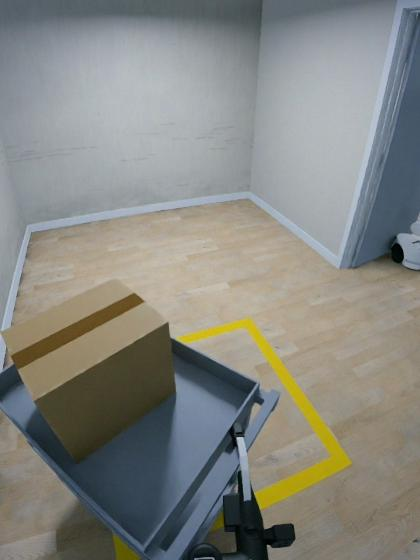

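Request:
move:
  r2: {"base":{"translate_m":-0.55,"strafe_m":-0.35},"contact_limits":{"translate_m":0.8},"pace":"slow"}
  blocking: false
  cameras: []

Request:
wait:
  seconds: 10
  cameras: []

Request:
move:
  r2: {"base":{"rotate_rad":0.4},"contact_limits":{"rotate_rad":0.8},"pace":"slow"}
  blocking: false
  cameras: []

Request:
wait:
  seconds: 4
  cameras: ["r2_head_camera"]

Scene clock: 1724.73 s.
move: r2 moving
r1: as last shown
r1.turned_by_imu: -0.001
r1.base_tilt: forward=-1.6 right=+1.3
r1.lidar_m: 4.13 0.25 0.25 - 0.25 0.31 2.80 1.12 1.41 2.77 3.19 5.10
r1.motor_effort: lift_m=+15(15) arm_m=+4(4) wheel_0=-1(1) wheel_1=+0(1) wheel_2=-1(2)
r1.servo_current: wrist_yaw_rad=46(65) wrist_pitch_rad=46(52) wrist_roll_rad=39(52) gripper_m=39(46)
r1.contact_limits: translate_m 1
r1.wrist_depth_mm: - - - - - - - / - - - - - - - / - - - - - - - / - - - - - - - / - - - - - - - / 1229 1229 1138 199 1205 1205 1182 / 878 831 180 183 161 820 854
r2.base_odometry: x=-6.690 y=-3.436 heading=+1.693
r2.turned_by_wheels: +0.001
r2.turned_by_imu: +0.003
r2.base_tilt: forward=-0.6 right=+0.0
r2.lidar_m: 0.25 0.25 0.73 0.81 0.82 0.92 1.06 1.05 1.20 2.01 2.00 0.52
r2.base_status: translate_m moving; strafe_m moving
r2.joint_positions: lift_m=+0.686 arm_m=+0.000 wrist_yaw_rad=+0.001 wrist_pitch_rad=+0.003 wrist_roll_rad=+1.569 gripper_m=-0.029
r2.joint_status: not commanded
r2.measured_speeds: translate_m=-0.047 strafe_m=-0.029 rotate_rad=+0.001 lift_m=+0.000 arm_m=+0.000 wrist_yaw_rad=+0.031 wrist_pitch_rad=+0.000 wrist_roll_rad=+0.000
r2.motor_effort: lift_m=+17(18) arm_m=+4(4) wheel_0=+4(8) wheel_1=-8(10) wheel_2=+11(11)
r2.servo_current: wrist_yaw_rad=46(59) wrist_pitch_rad=46(46) wrist_roll_rad=52(52) gripper_m=78(85)
r2.contact_limits: translate_m 0.8
r2.hand_pose: x=+0.4594 y=-0.0870 z=+0.8633 quat_wxyz=(+0.708, +0.707, +0.002, -0.001) (m; r2's base frame)
r2.wrist_depth_mm: - - - - - 1708 1160 / - - - - - 1661 1160 / - - - 289 - 1756 1205 / - - - 232 320 330 334 / - - - 193 260 1756 1182 / - - 187 156 178 1576 484 / - - - - 202 192 -
pictures: none
No camera images: "cameras" was empty.

Scene clock: 1731.93 s.
earlier move: r2 done
r1.base_odometry: x=-1.665 y=-0.522 heading=-2.185
r1.turned_by_wheels: +0.000
r1.turned_by_imu: +0.000
r1.base_tilt: forward=-1.6 right=+1.2
r1.lidar_m: 4.12 0.25 0.25 - 0.25 0.31 2.81 1.13 1.39 2.74 3.18 5.09
r1.base_status: not commanded
r1.joint_positions: lift_m=+0.150 arm_m=+0.000 wrist_yaw_rad=+0.303 wrist_pitch_rad=+0.006 wrist_roll_rad=+0.000 gripper_m=-0.020
r1.joint_status: not commanded
r1.measured_speeds: all 0
r1.motor_effort: lift_m=+15(15) arm_m=+3(4) wheel_0=-1(2) wheel_1=+0(1) wheel_2=-1(2)
r1.servo_current: wrist_yaw_rad=46(72) wrist_pitch_rad=39(59) wrist_roll_rad=39(72) gripper_m=52(52)
r1.contact_limits: translate_m 1
r1.hand_pose: x=+0.4722 y=+0.0025 z=+0.3267 quat_wxyz=(+0.989, +0.000, +0.003, +0.151) (m; r1's base frame)
r1.wrist_depth_mm: - - - - - - - / - - - - - - - / - - - - - - - / - - - - - - - / - - - - - - - / 1255 1205 1118 198 1205 1182 1182 / 878 842 180 183 161 809 842
r2.base_odometry: x=-6.284 y=-3.929 heading=+1.693
r2.turned_by_wheels: +0.000
r2.turned_by_imu: +0.002
r2.base_tilt: forward=-0.7 right=+0.1
r2.lidar_m: 0.29 0.27 1.15 0.95 0.97 0.55 0.44 0.41 0.43 0.82 1.83 0.50
r2.base_status: done
r2.joint_positions: lift_m=+0.686 arm_m=+0.000 wrist_yaw_rad=+0.006 wrist_pitch_rad=+0.003 wrist_roll_rad=+1.569 gripper_m=-0.029
r2.joint_status: not commanded
r2.measured_speeds: all 0
r2.motor_effort: lift_m=+17(18) arm_m=+4(4) wheel_0=+4(14) wheel_1=-4(10) wheel_2=+6(17)
r2.servo_current: wrist_yaw_rad=59(85) wrist_pitch_rad=39(52) wrist_roll_rad=52(59) gripper_m=85(91)
r2.contact_limits: translate_m 0.8
r2.hand_pose: x=+0.4598 y=-0.0857 z=+0.8633 quat_wxyz=(+0.708, +0.706, +0.003, +0.001) (m; r2's base frame)
r2.wrist_depth_mm: - - - - - 1661 1160 / - - - 257 - 1661 1182 / - - - 225 303 314 315 / - - - 207 271 1661 1182 / - - - 188 244 1708 530 / - - 184 170 178 778 - / - 407 399 - 211 - -
wait: 7.20 of 10 s (r2 has come to rest)
pictures: none
No camera images: "cameras" was empty.

Scene clock: 1732.43 s.
move: r2 moving
r1: as last shown
r1.base_tilt: forward=-1.6 right=+1.3
r1.lidar_m: 4.09 0.26 0.25 - 0.25 0.33 2.78 1.11 1.38 2.76 3.19 5.07
r1.motor_effort: lift_m=+15(15) arm_m=+4(4) wheel_0=+0(1) wheel_1=+0(1) wheel_2=-2(2)
r1.servo_current: wrist_yaw_rad=39(59) wrist_pitch_rad=46(52) wrist_roll_rad=39(65) gripper_m=39(52)
r1.contact_limits: translate_m 1
r1.wrist_depth_mm: - - - - - - - / - - - - - - - / - - - - - - - / - - - - - - - / - - - - - - - / 1229 1281 1118 199 1205 1182 1182 / 878 831 180 183 161 809 842
r2.base_odometry: x=-6.284 y=-3.929 heading=+1.816
r2.turned_by_wheels: +0.123
r2.turned_by_imu: +0.113
r2.base_tilt: forward=-0.7 right=+0.1
r2.lidar_m: 0.29 0.27 1.07 0.95 0.85 0.50 0.43 0.41 0.47 0.98 1.84 0.47
r2.base_status: rotate_rad moving
r2.joint_positions: lift_m=+0.686 arm_m=+0.000 wrist_yaw_rad=-0.022 wrist_pitch_rad=+0.003 wrist_roll_rad=+1.569 gripper_m=-0.029
r2.joint_status: not commanded
r2.measured_speeds: translate_m=-0.002 strafe_m=+0.001 rotate_rad=+0.481 lift_m=+0.000 arm_m=+0.000 wrist_yaw_rad=-0.049 wrist_pitch_rad=+0.000 wrist_roll_rad=+0.000
r2.motor_effort: lift_m=+17(18) arm_m=+3(4) wheel_0=-10(16) wheel_1=-10(10) wheel_2=-23(23)
r2.servo_current: wrist_yaw_rad=124(124) wrist_pitch_rad=46(46) wrist_roll_rad=52(52) gripper_m=78(85)
r2.contact_limits: rotate_rad 0.8
r2.hand_pose: x=+0.4573 y=-0.0938 z=+0.8633 quat_wxyz=(+0.708, +0.706, -0.007, -0.009) (m; r2's base frame)
r2.wrist_depth_mm: - - - - - 1661 1182 / - - - 248 - 1661 1182 / - - - 216 296 310 310 / - - - 200 263 1708 1205 / - - - 180 241 1708 - / - - 185 163 180 - - / - 402 394 - 208 - -
pictures: none
No camera images: "cameras" was empty.

Scene clock: 1733.50 s.
earlier move: r2 done
r1.base_odometry: x=-1.665 y=-0.522 heading=-2.185
r1.turned_by_wheels: +0.000
r1.turned_by_imu: +0.000
r1.base_tilt: forward=-1.6 right=+1.2
r1.lidar_m: 4.10 0.25 0.25 - 0.25 0.30 2.80 1.12 1.43 2.75 3.18 5.08
r1.base_status: not commanded
r1.joint_positions: lift_m=+0.150 arm_m=+0.000 wrist_yaw_rad=+0.303 wrist_pitch_rad=+0.006 wrist_roll_rad=+0.000 gripper_m=-0.020
r1.joint_status: not commanded
r1.measured_speeds: all 0
r1.motor_effort: lift_m=+15(15) arm_m=+4(4) wheel_0=-1(1) wheel_1=+0(1) wheel_2=-1(2)
r1.servo_current: wrist_yaw_rad=26(65) wrist_pitch_rad=46(59) wrist_roll_rad=39(65) gripper_m=39(52)
r1.contact_limits: translate_m 1
r1.hand_pose: x=+0.4722 y=+0.0025 z=+0.3267 quat_wxyz=(+0.989, +0.000, +0.003, +0.151) (m; r1's base frame)
r1.wrist_depth_mm: - - - - - - - / - - - - - - - / - - - - - - - / - - - - - - - / - - - - - - - / 1205 1255 1118 199 1205 1205 1205 / 866 831 180 183 162 831 854
r2.base_odometry: x=-6.284 y=-3.929 heading=+2.093
r2.turned_by_wheels: +0.277
r2.turned_by_imu: +0.237
r2.base_tilt: forward=-0.7 right=+0.0
r2.lidar_m: 0.39 0.41 0.98 0.96 0.65 0.46 0.42 0.42 0.66 1.81 1.92 0.44
r2.base_status: done
r2.joint_positions: lift_m=+0.686 arm_m=+0.000 wrist_yaw_rad=+0.003 wrist_pitch_rad=+0.003 wrist_roll_rad=+1.569 gripper_m=-0.029
r2.joint_status: not commanded
r2.measured_speeds: all 0
r2.motor_effort: lift_m=+17(18) arm_m=-4(4) wheel_0=+2(20) wheel_1=-3(11) wheel_2=-3(26)
r2.servo_current: wrist_yaw_rad=46(143) wrist_pitch_rad=39(46) wrist_roll_rad=46(59) gripper_m=85(85)
r2.contact_limits: rotate_rad 0.8
r2.hand_pose: x=+0.4596 y=-0.0865 z=+0.8633 quat_wxyz=(+0.708, +0.706, +0.002, +0.000) (m; r2's base frame)
r2.wrist_depth_mm: - - - 180 182 1537 1182 / - - - 179 239 248 248 / - - - 178 237 1576 - / - - 554 236 236 - - / - 442 439 175 234 - - / - 452 185 173 178 - - / - - 466 - 230 - -
wait: 1.07 of 4 s (r2 has come to rest)
pictures: r2_head_camera
Images, in order (width x height): r2_head_camera 420x560.

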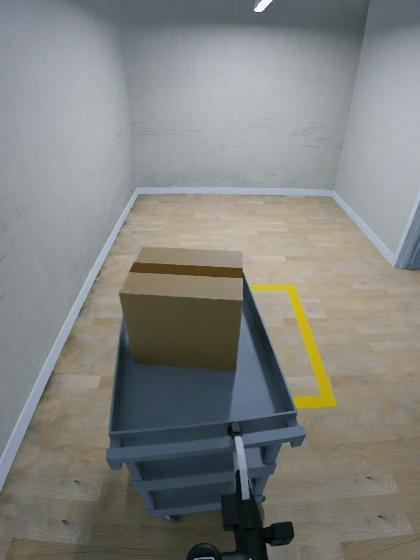

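Request:
move:
  r2: {"base":{"strafe_m":0.2},"contact_limits":{"strafe_m":0.8},"pace":"slow"}
  blocking: false
  cameras: []

Request:
wait:
  seconds: 5
  cameras: ["r2_head_camera"]

Request:
move:
  r2: {"base":{"translate_m":0.4},"contact_limits":{"translate_m":0.8},"pace":"slow"}
  blocking: false
  cameras: []

Request:
wait:
  seconds: 7
  cameras: ["r2_head_camera"]

Scene clock: 1747.23 s.
move: r2 moving
r1: as last shown
r1.turned_by_imu: -0.001
r1.lidar_m: 4.12 0.25 0.25 - 0.25 0.32 2.80 1.12 1.39 2.76 3.19 5.09
r1.motor_effort: lift_m=+15(15) arm_m=+4(4) wheel_0=-1(1) wheel_1=+1(1) wheel_2=-1(2)
r1.servo_current: wrist_yaw_rad=39(65) wrist_pitch_rad=46(59) wrist_roll_rad=46(65) gripper_m=46(46)
r1.contact_limits: translate_m 1
r1.wrist_depth_mm: - - - - - - - / - - - - - - - / - - - - - - - / - - - - - - - / - - - - - - - / 1229 1229 1138 198 1205 1182 1182 / 866 831 179 183 161 809 866
r2.base_odometry: x=-6.296 y=-3.936 heading=+2.093
r2.turned_by_wheels: +0.000
r2.turned_by_imu: +0.002
r2.base_tilt: forward=-0.7 right=+0.0
r2.lidar_m: 0.38 0.38 1.01 0.95 0.62 0.48 0.42 0.45 0.63 1.84 1.93 0.45
r2.base_status: strafe_m moving
r2.joint_positions: lift_m=+0.686 arm_m=+0.000 wrist_yaw_rad=-0.002 wrist_pitch_rad=+0.003 wrist_roll_rad=+1.569 gripper_m=-0.029
r2.joint_status: not commanded
r2.measured_speeds: translate_m=-0.001 strafe_m=+0.056 rotate_rad=+0.003 lift_m=+0.000 arm_m=+0.000 wrist_yaw_rad=-0.022 wrist_pitch_rad=+0.000 wrist_roll_rad=+0.000
r2.motor_effort: lift_m=+17(18) arm_m=-4(4) wheel_0=-11(12) wheel_1=+7(8) wheel_2=+1(3)
r2.servo_current: wrist_yaw_rad=46(52) wrist_pitch_rad=39(46) wrist_roll_rad=52(52) gripper_m=85(85)
r2.contact_limits: strafe_m 0.8
r2.hand_pose: x=+0.4592 y=-0.0879 z=+0.8633 quat_wxyz=(+0.708, +0.707, +0.000, -0.002) (m; r2's base frame)
r2.wrist_depth_mm: - - - 183 198 1576 1138 / - - - 181 242 250 249 / - - - 179 239 1576 - / - - 585 236 236 - - / - 439 436 175 234 - - / - 452 185 173 180 - - / - - 455 - 230 - -
pictures: none
No camera images: "cameras" was empty.

Scene clock: 1749.90 s.
earlier move: r2 done
r1.base_odometry: x=-1.665 y=-0.522 heading=-2.185
r1.turned_by_wheels: +0.000
r1.turned_by_imu: +0.000
r1.base_tilt: forward=-1.6 right=+1.2
r1.lidar_m: 4.11 0.25 0.25 - 0.25 0.31 2.88 1.12 1.40 2.76 3.18 5.10
r1.base_status: not commanded
r1.joint_positions: lift_m=+0.150 arm_m=+0.000 wrist_yaw_rad=+0.303 wrist_pitch_rad=+0.006 wrist_roll_rad=+0.000 gripper_m=-0.020
r1.joint_status: not commanded
r1.measured_speeds: all 0
r1.motor_effort: lift_m=+15(15) arm_m=+4(4) wheel_0=+0(1) wheel_1=+0(1) wheel_2=-1(2)
r1.servo_current: wrist_yaw_rad=52(72) wrist_pitch_rad=46(59) wrist_roll_rad=46(65) gripper_m=46(46)
r1.contact_limits: translate_m 1
r1.hand_pose: x=+0.4722 y=+0.0025 z=+0.3267 quat_wxyz=(+0.989, +0.000, +0.003, +0.151) (m; r1's base frame)
r1.wrist_depth_mm: - - - - - - - / - - - - - - - / - - - - - - - / - - - - - - - / - - - - - - - / 1229 1229 1118 198 1205 1205 1182 / 878 831 180 183 161 809 854
r2.base_odometry: x=-6.457 y=-4.029 heading=+2.093
r2.turned_by_wheels: +0.000
r2.turned_by_imu: +0.000
r2.base_tilt: forward=-0.7 right=+0.1
r2.lidar_m: 0.41 0.47 0.83 0.76 0.63 0.43 0.44 0.46 0.57 2.03 2.13 0.41
r2.base_status: done
r2.joint_positions: lift_m=+0.686 arm_m=+0.000 wrist_yaw_rad=-0.003 wrist_pitch_rad=+0.003 wrist_roll_rad=+1.569 gripper_m=-0.029
r2.joint_status: not commanded
r2.measured_speeds: all 0
r2.motor_effort: lift_m=+17(18) arm_m=-3(4) wheel_0=-6(15) wheel_1=+3(8) wheel_2=+0(3)
r2.servo_current: wrist_yaw_rad=46(59) wrist_pitch_rad=46(46) wrist_roll_rad=46(65) gripper_m=78(85)
r2.contact_limits: strafe_m 0.8
r2.hand_pose: x=+0.4591 y=-0.0882 z=+0.8633 quat_wxyz=(+0.708, +0.707, +0.000, -0.002) (m; r2's base frame)
r2.wrist_depth_mm: - - - 150 202 212 212 / - - - 154 211 1576 - / - - 508 157 216 - - / - 433 436 162 223 - - / - - 455 167 230 - - / - - 185 171 180 - - / - 144 - - - 118 -
wait: 2.67 of 5 s (r2 has come to rest)
pictures: r2_head_camera
Images, in order (width x height): r2_head_camera 420x560.

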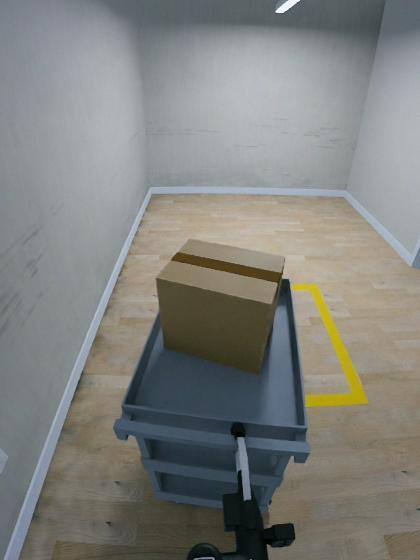

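Scene clock: 1750.40 s.
move: r2 moving
r1: as last shown
r1.base_tilt: forward=-1.5 right=+1.3
r1.lidar_m: 4.14 0.25 0.25 - 0.25 0.32 2.85 1.12 1.39 2.76 3.17 5.09
r1.motor_effort: lift_m=+15(15) arm_m=+4(4) wheel_0=-1(1) wheel_1=+0(1) wheel_2=-1(2)
r1.servo_current: wrist_yaw_rad=59(65) wrist_pitch_rad=52(59) wrist_roll_rad=33(65) gripper_m=39(46)
r1.contact_limits: translate_m 1
r1.wrist_depth_mm: - - - - - - - / - - - - - - - / - - - - - - - / - - - - - - - / - - - - - - - / 1205 1229 1118 198 1205 1229 1182 / 878 831 179 183 161 798 854
r2.base_odometry: x=-6.463 y=-4.018 heading=+2.092
r2.turned_by_wheels: +0.000
r2.turned_by_imu: +0.000
r2.base_tilt: forward=-0.7 right=+0.1
r2.lidar_m: 0.40 0.43 0.80 0.77 0.64 0.47 0.44 0.47 0.62 2.02 2.13 0.40
r2.base_status: translate_m moving
r2.joint_positions: lift_m=+0.686 arm_m=+0.000 wrist_yaw_rad=-0.003 wrist_pitch_rad=+0.003 wrist_roll_rad=+1.569 gripper_m=-0.029
r2.joint_status: not commanded
r2.measured_speeds: translate_m=+0.048 strafe_m=+0.000 rotate_rad=-0.001 lift_m=+0.000 arm_m=+0.000 wrist_yaw_rad=-0.002 wrist_pitch_rad=+0.000 wrist_roll_rad=+0.000
r2.motor_effort: lift_m=+17(18) arm_m=-2(4) wheel_0=+10(10) wheel_1=+6(8) wheel_2=-15(15)
r2.servo_current: wrist_yaw_rad=46(59) wrist_pitch_rad=39(46) wrist_roll_rad=39(52) gripper_m=78(91)
r2.contact_limits: translate_m 0.8
r2.hand_pose: x=+0.4590 y=-0.0883 z=+0.8633 quat_wxyz=(+0.708, +0.707, +0.000, -0.002) (m; r2's base frame)
r2.wrist_depth_mm: - - - 149 198 211 212 / - - - 153 211 768 - / - - 525 156 216 - - / - 433 427 160 222 - - / - 469 455 166 229 842 - / - - 186 169 178 - - / - - - - - 122 -
pictures: none
No camera images: "cameras" was empty.

Scene clock: 1755.20 s.
earlier move: r2 done
r1.base_odometry: x=-1.665 y=-0.522 heading=-2.185
r1.turned_by_wheels: +0.000
r1.turned_by_imu: +0.000
r1.base_tilt: forward=-1.6 right=+1.3
r1.lidar_m: 4.11 0.25 0.25 - 0.25 0.30 2.93 1.12 1.39 2.74 3.16 5.10
r1.base_status: not commanded
r1.joint_positions: lift_m=+0.150 arm_m=+0.000 wrist_yaw_rad=+0.303 wrist_pitch_rad=+0.006 wrist_roll_rad=+0.000 gripper_m=-0.020
r1.joint_status: not commanded
r1.measured_speeds: all 0
r1.motor_effort: lift_m=+15(15) arm_m=+4(4) wheel_0=+0(1) wheel_1=+0(1) wheel_2=-1(2)
r1.servo_current: wrist_yaw_rad=52(72) wrist_pitch_rad=52(59) wrist_roll_rad=52(72) gripper_m=46(52)
r1.contact_limits: translate_m 1
r1.hand_pose: x=+0.4722 y=+0.0025 z=+0.3267 quat_wxyz=(+0.989, +0.000, +0.003, +0.151) (m; r1's base frame)
r1.wrist_depth_mm: - - - - - - - / - - - - - - - / - - - - - - - / - - - - - - - / - - - - - - - / 1229 1229 1118 199 1281 1182 1160 / 866 831 180 183 161 831 854
r2.base_odometry: x=-6.657 y=-3.682 heading=+2.093
r2.turned_by_wheels: +0.001
r2.turned_by_imu: +0.003
r2.base_tilt: forward=-0.7 right=+0.0
r2.lidar_m: 0.39 0.39 0.79 0.75 0.79 0.87 0.83 0.87 1.24 2.03 2.15 0.42
r2.base_status: done
r2.joint_positions: lift_m=+0.686 arm_m=+0.000 wrist_yaw_rad=+0.003 wrist_pitch_rad=+0.003 wrist_roll_rad=+1.569 gripper_m=-0.029
r2.joint_status: not commanded
r2.measured_speeds: all 0
r2.motor_effort: lift_m=+17(18) arm_m=+4(4) wheel_0=+9(15) wheel_1=+5(9) wheel_2=-5(18)
r2.servo_current: wrist_yaw_rad=33(65) wrist_pitch_rad=39(52) wrist_roll_rad=59(65) gripper_m=78(91)
r2.contact_limits: translate_m 0.8
r2.hand_pose: x=+0.4595 y=-0.0866 z=+0.8633 quat_wxyz=(+0.708, +0.706, +0.002, +0.000) (m; r2's base frame)
r2.wrist_depth_mm: - - - 178 178 1618 1182 / - - - 177 237 245 245 / - - - 176 236 1708 - / - - 544 234 235 - - / - 439 439 173 232 - - / - 449 187 171 179 - - / - - 462 - 229 - -
wait: 4.80 of 7 s (r2 has come to rest)
pictures: r2_head_camera
Images, in order (width x height): r2_head_camera 420x560.

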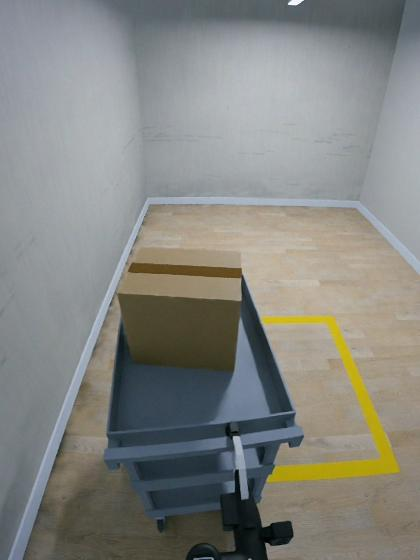

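Request:
move:
  r2: {"joints":{"gripper_m":0.05}}
  blocking: false
  cameras: []

Request:
wait:
  seconds: 2
  cameras: []

Request:
move:
  r2: {"base":{"strafe_m":0.075},"contact_limits":{"strafe_m":0.8},"pace":"slow"}
  blocking: false
  cameras: []

Request:
wait:
  seconds: 3
  cameras: ["r2_head_camera"]

Scene clock: 1767.87 s.
move: r2 moving
r1: as last shown
r1.turned_by_imu: -0.001
r1.lidar_m: 4.10 0.25 0.25 - 0.25 0.31 2.88 1.13 1.40 2.77 3.20 5.11
r1.motor_effort: lift_m=+15(15) arm_m=+4(4) wheel_0=+0(1) wheel_1=+0(0) wheel_2=-2(2)
r1.servo_current: wrist_yaw_rad=39(65) wrist_pitch_rad=46(52) wrist_roll_rad=59(59) gripper_m=46(52)
r1.contact_limits: translate_m 1
r1.wrist_depth_mm: - - - - - - - / - - - - - - - / - - - - - - - / - - - - - - - / - - - - - - - / 1205 1229 1118 200 1229 1205 1160 / 891 831 181 183 162 809 854
r2.base_odometry: x=-6.657 y=-3.682 heading=+2.093
r2.turned_by_wheels: +0.000
r2.turned_by_imu: +0.002
r2.base_tilt: forward=-0.7 right=+0.0
r2.lidar_m: 0.38 0.38 0.79 0.75 0.81 0.87 0.83 0.84 1.24 2.02 2.17 0.44
r2.base_status: not commanded
r2.joint_positions: lift_m=+0.686 arm_m=+0.000 wrist_yaw_rad=+0.003 wrist_pitch_rad=+0.003 wrist_roll_rad=+1.569 gripper_m=-0.003
r2.joint_status: gripper_m moving
r2.measured_speeds: all 0
r2.motor_effort: lift_m=+18(18) arm_m=+4(4) wheel_0=+9(9) wheel_1=+5(5) wheel_2=-5(5)
r2.servo_current: wrist_yaw_rad=33(59) wrist_pitch_rad=39(46) wrist_roll_rad=39(52) gripper_m=111(111)
r2.contact_limits: translate_m 0.8
r2.hand_pose: x=+0.4595 y=-0.0866 z=+0.8633 quat_wxyz=(+0.708, +0.706, +0.002, +0.000) (m; r2's base frame)
r2.wrist_depth_mm: - - - 182 184 1661 1182 / - - - 181 241 249 249 / - - - 180 239 1661 - / - - 559 179 238 - - / - 445 439 178 236 - - / - 455 187 176 182 - - / - 132 466 - 232 - -
pictures: none
No camera images: "cameras" was empty.

Scene clock: 1768.90 s.
earlier move: r2 done
r1.base_odometry: x=-1.665 y=-0.522 heading=-2.185
r1.turned_by_wheels: +0.000
r1.turned_by_imu: +0.000
r1.base_tilt: forward=-1.6 right=+1.3
r1.lidar_m: 4.09 0.25 0.25 - 0.25 0.30 2.92 1.11 1.40 2.77 3.18 5.09
r1.base_status: not commanded
r1.joint_positions: lift_m=+0.150 arm_m=+0.000 wrist_yaw_rad=+0.303 wrist_pitch_rad=+0.006 wrist_roll_rad=+0.000 gripper_m=-0.020
r1.joint_status: not commanded
r1.measured_speeds: all 0
r1.motor_effort: lift_m=+15(15) arm_m=+4(4) wheel_0=-1(1) wheel_1=+0(1) wheel_2=-1(2)
r1.servo_current: wrist_yaw_rad=39(72) wrist_pitch_rad=39(52) wrist_roll_rad=46(65) gripper_m=39(52)
r1.contact_limits: translate_m 1
r1.hand_pose: x=+0.4722 y=+0.0025 z=+0.3267 quat_wxyz=(+0.989, +0.000, +0.003, +0.151) (m; r1's base frame)
r1.wrist_depth_mm: - - - - - - - / - - - - - - - / - - - - - - - / - - - - - - - / - - - - - - - / 1229 1229 1138 200 1229 1182 1182 / 866 831 180 184 161 809 842
r2.base_odometry: x=-6.657 y=-3.682 heading=+2.093
r2.turned_by_wheels: +0.000
r2.turned_by_imu: +0.000
r2.base_tilt: forward=-0.6 right=+0.0
r2.lidar_m: 0.39 0.39 0.77 0.75 0.80 0.89 0.85 0.85 1.24 2.03 2.16 0.45
r2.base_status: not commanded
r2.joint_positions: lift_m=+0.686 arm_m=+0.000 wrist_yaw_rad=+0.003 wrist_pitch_rad=+0.003 wrist_roll_rad=+1.569 gripper_m=+0.050
r2.joint_status: all done
r2.measured_speeds: all 0
r2.motor_effort: lift_m=+18(18) arm_m=+4(4) wheel_0=+8(9) wheel_1=+4(5) wheel_2=-5(5)
r2.servo_current: wrist_yaw_rad=52(59) wrist_pitch_rad=39(52) wrist_roll_rad=33(59) gripper_m=46(111)
r2.contact_limits: translate_m 0.8
r2.hand_pose: x=+0.4595 y=-0.0866 z=+0.8633 quat_wxyz=(+0.708, +0.706, +0.002, +0.000) (m; r2's base frame)
r2.wrist_depth_mm: - - - 191 191 1661 1160 / - - - 190 249 258 257 / - - - 187 246 1708 - / - - 580 185 245 842 - / - 449 449 184 244 842 - / - - 452 182 188 - - / - 120 146 - - - -
wait: 1.03 of 2 s (r2 has come to rest)
pictures: none
No camera images: "cameras" was empty.

Scene clock: 1769.40 s.
move: r2 moving
r1: as last shown
r1.lidar_m: 4.09 0.25 0.25 - 0.25 0.31 2.92 1.12 1.41 2.75 3.19 5.11
r1.servo_current: wrist_yaw_rad=46(52) wrist_pitch_rad=52(52) wrist_roll_rad=46(72) gripper_m=46(46)
r1.contact_limits: translate_m 1
r1.wrist_depth_mm: - - - - - - - / - - - - - - - / - - - - - - - / - - - - - - - / - - - - - - - / 1229 1229 1118 199 1205 1205 1182 / 878 831 180 183 162 809 854
r2.base_odometry: x=-6.669 y=-3.689 heading=+2.093
r2.turned_by_wheels: +0.000
r2.turned_by_imu: +0.000
r2.base_tilt: forward=-0.7 right=+0.1
r2.lidar_m: 0.40 0.41 0.79 0.73 0.80 0.87 0.82 0.88 1.27 2.05 2.16 0.46
r2.base_status: strafe_m moving
r2.joint_positions: lift_m=+0.686 arm_m=+0.000 wrist_yaw_rad=-0.001 wrist_pitch_rad=+0.003 wrist_roll_rad=+1.569 gripper_m=+0.050
r2.joint_status: not commanded
r2.measured_speeds: translate_m=+0.000 strafe_m=+0.057 rotate_rad=-0.001 lift_m=+0.000 arm_m=+0.000 wrist_yaw_rad=-0.028 wrist_pitch_rad=+0.000 wrist_roll_rad=+0.000
r2.motor_effort: lift_m=+17(18) arm_m=+4(4) wheel_0=-7(12) wheel_1=+8(9) wheel_2=-1(3)
r2.servo_current: wrist_yaw_rad=59(59) wrist_pitch_rad=33(46) wrist_roll_rad=59(59) gripper_m=52(52)
r2.contact_limits: strafe_m 0.8
r2.hand_pose: x=+0.4592 y=-0.0876 z=+0.8633 quat_wxyz=(+0.708, +0.707, +0.001, -0.001) (m; r2's base frame)
r2.wrist_depth_mm: - - - 196 198 1708 1138 / - - - 193 255 264 263 / - - - 190 252 1708 - / - - 634 189 248 854 - / - 452 449 186 245 831 - / - - 191 184 187 - - / - 462 147 - 240 - -
pictures: none
No camera images: "cameras" was empty.

Scene clock: 1770.80 s.
earlier move: r2 done
r1.base_odometry: x=-1.665 y=-0.522 heading=-2.185
r1.turned_by_wheels: +0.000
r1.turned_by_imu: +0.000
r1.base_tilt: forward=-1.6 right=+1.3
r1.lidar_m: 4.11 0.25 0.25 - 0.25 0.32 2.90 1.13 1.43 2.76 3.20 5.10
r1.base_status: not commanded
r1.joint_positions: lift_m=+0.150 arm_m=+0.000 wrist_yaw_rad=+0.303 wrist_pitch_rad=+0.006 wrist_roll_rad=+0.000 gripper_m=-0.020
r1.joint_status: not commanded
r1.measured_speeds: all 0
r1.motor_effort: lift_m=+15(15) arm_m=+4(4) wheel_0=-1(2) wheel_1=+0(1) wheel_2=-2(2)
r1.servo_current: wrist_yaw_rad=59(65) wrist_pitch_rad=46(52) wrist_roll_rad=39(72) gripper_m=39(46)
r1.contact_limits: translate_m 1
r1.hand_pose: x=+0.4722 y=+0.0025 z=+0.3267 quat_wxyz=(+0.989, +0.000, +0.003, +0.151) (m; r1's base frame)
r1.wrist_depth_mm: - - - - - - - / - - - - - - - / - - - - - - - / - - - - - - - / - - - - - - - / 1229 1205 1138 198 1182 1229 1138 / 878 831 180 183 161 820 854
r2.base_odometry: x=-6.722 y=-3.720 heading=+2.093
r2.turned_by_wheels: +0.000
r2.turned_by_imu: +0.000
r2.base_tilt: forward=-0.6 right=+0.1
r2.lidar_m: 0.38 0.41 0.71 0.67 0.74 0.86 0.83 0.85 1.24 2.10 2.25 0.47
r2.base_status: done
r2.joint_positions: lift_m=+0.686 arm_m=+0.000 wrist_yaw_rad=-0.003 wrist_pitch_rad=+0.003 wrist_roll_rad=+1.569 gripper_m=+0.050
r2.joint_status: not commanded
r2.measured_speeds: all 0
r2.motor_effort: lift_m=+17(18) arm_m=+4(4) wheel_0=-5(14) wheel_1=+3(10) wheel_2=+0(3)
r2.servo_current: wrist_yaw_rad=59(59) wrist_pitch_rad=39(46) wrist_roll_rad=39(59) gripper_m=46(59)
r2.contact_limits: strafe_m 0.8
r2.hand_pose: x=+0.4590 y=-0.0884 z=+0.8634 quat_wxyz=(+0.708, +0.707, +0.000, -0.002) (m; r2's base frame)
r2.wrist_depth_mm: - - - 198 260 1430 1060 / - - - 195 255 1708 554 / - - - 192 253 831 - / - 455 455 190 249 842 - / - - 462 187 246 831 - / - - 194 185 187 - - / - 144 477 - 241 - -
wait: 1.40 of 3 s (r2 has come to rest)
pictures: r2_head_camera
Images, in order (width x height): r2_head_camera 420x560.

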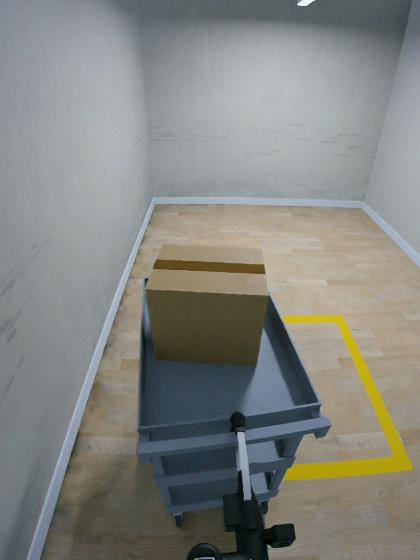

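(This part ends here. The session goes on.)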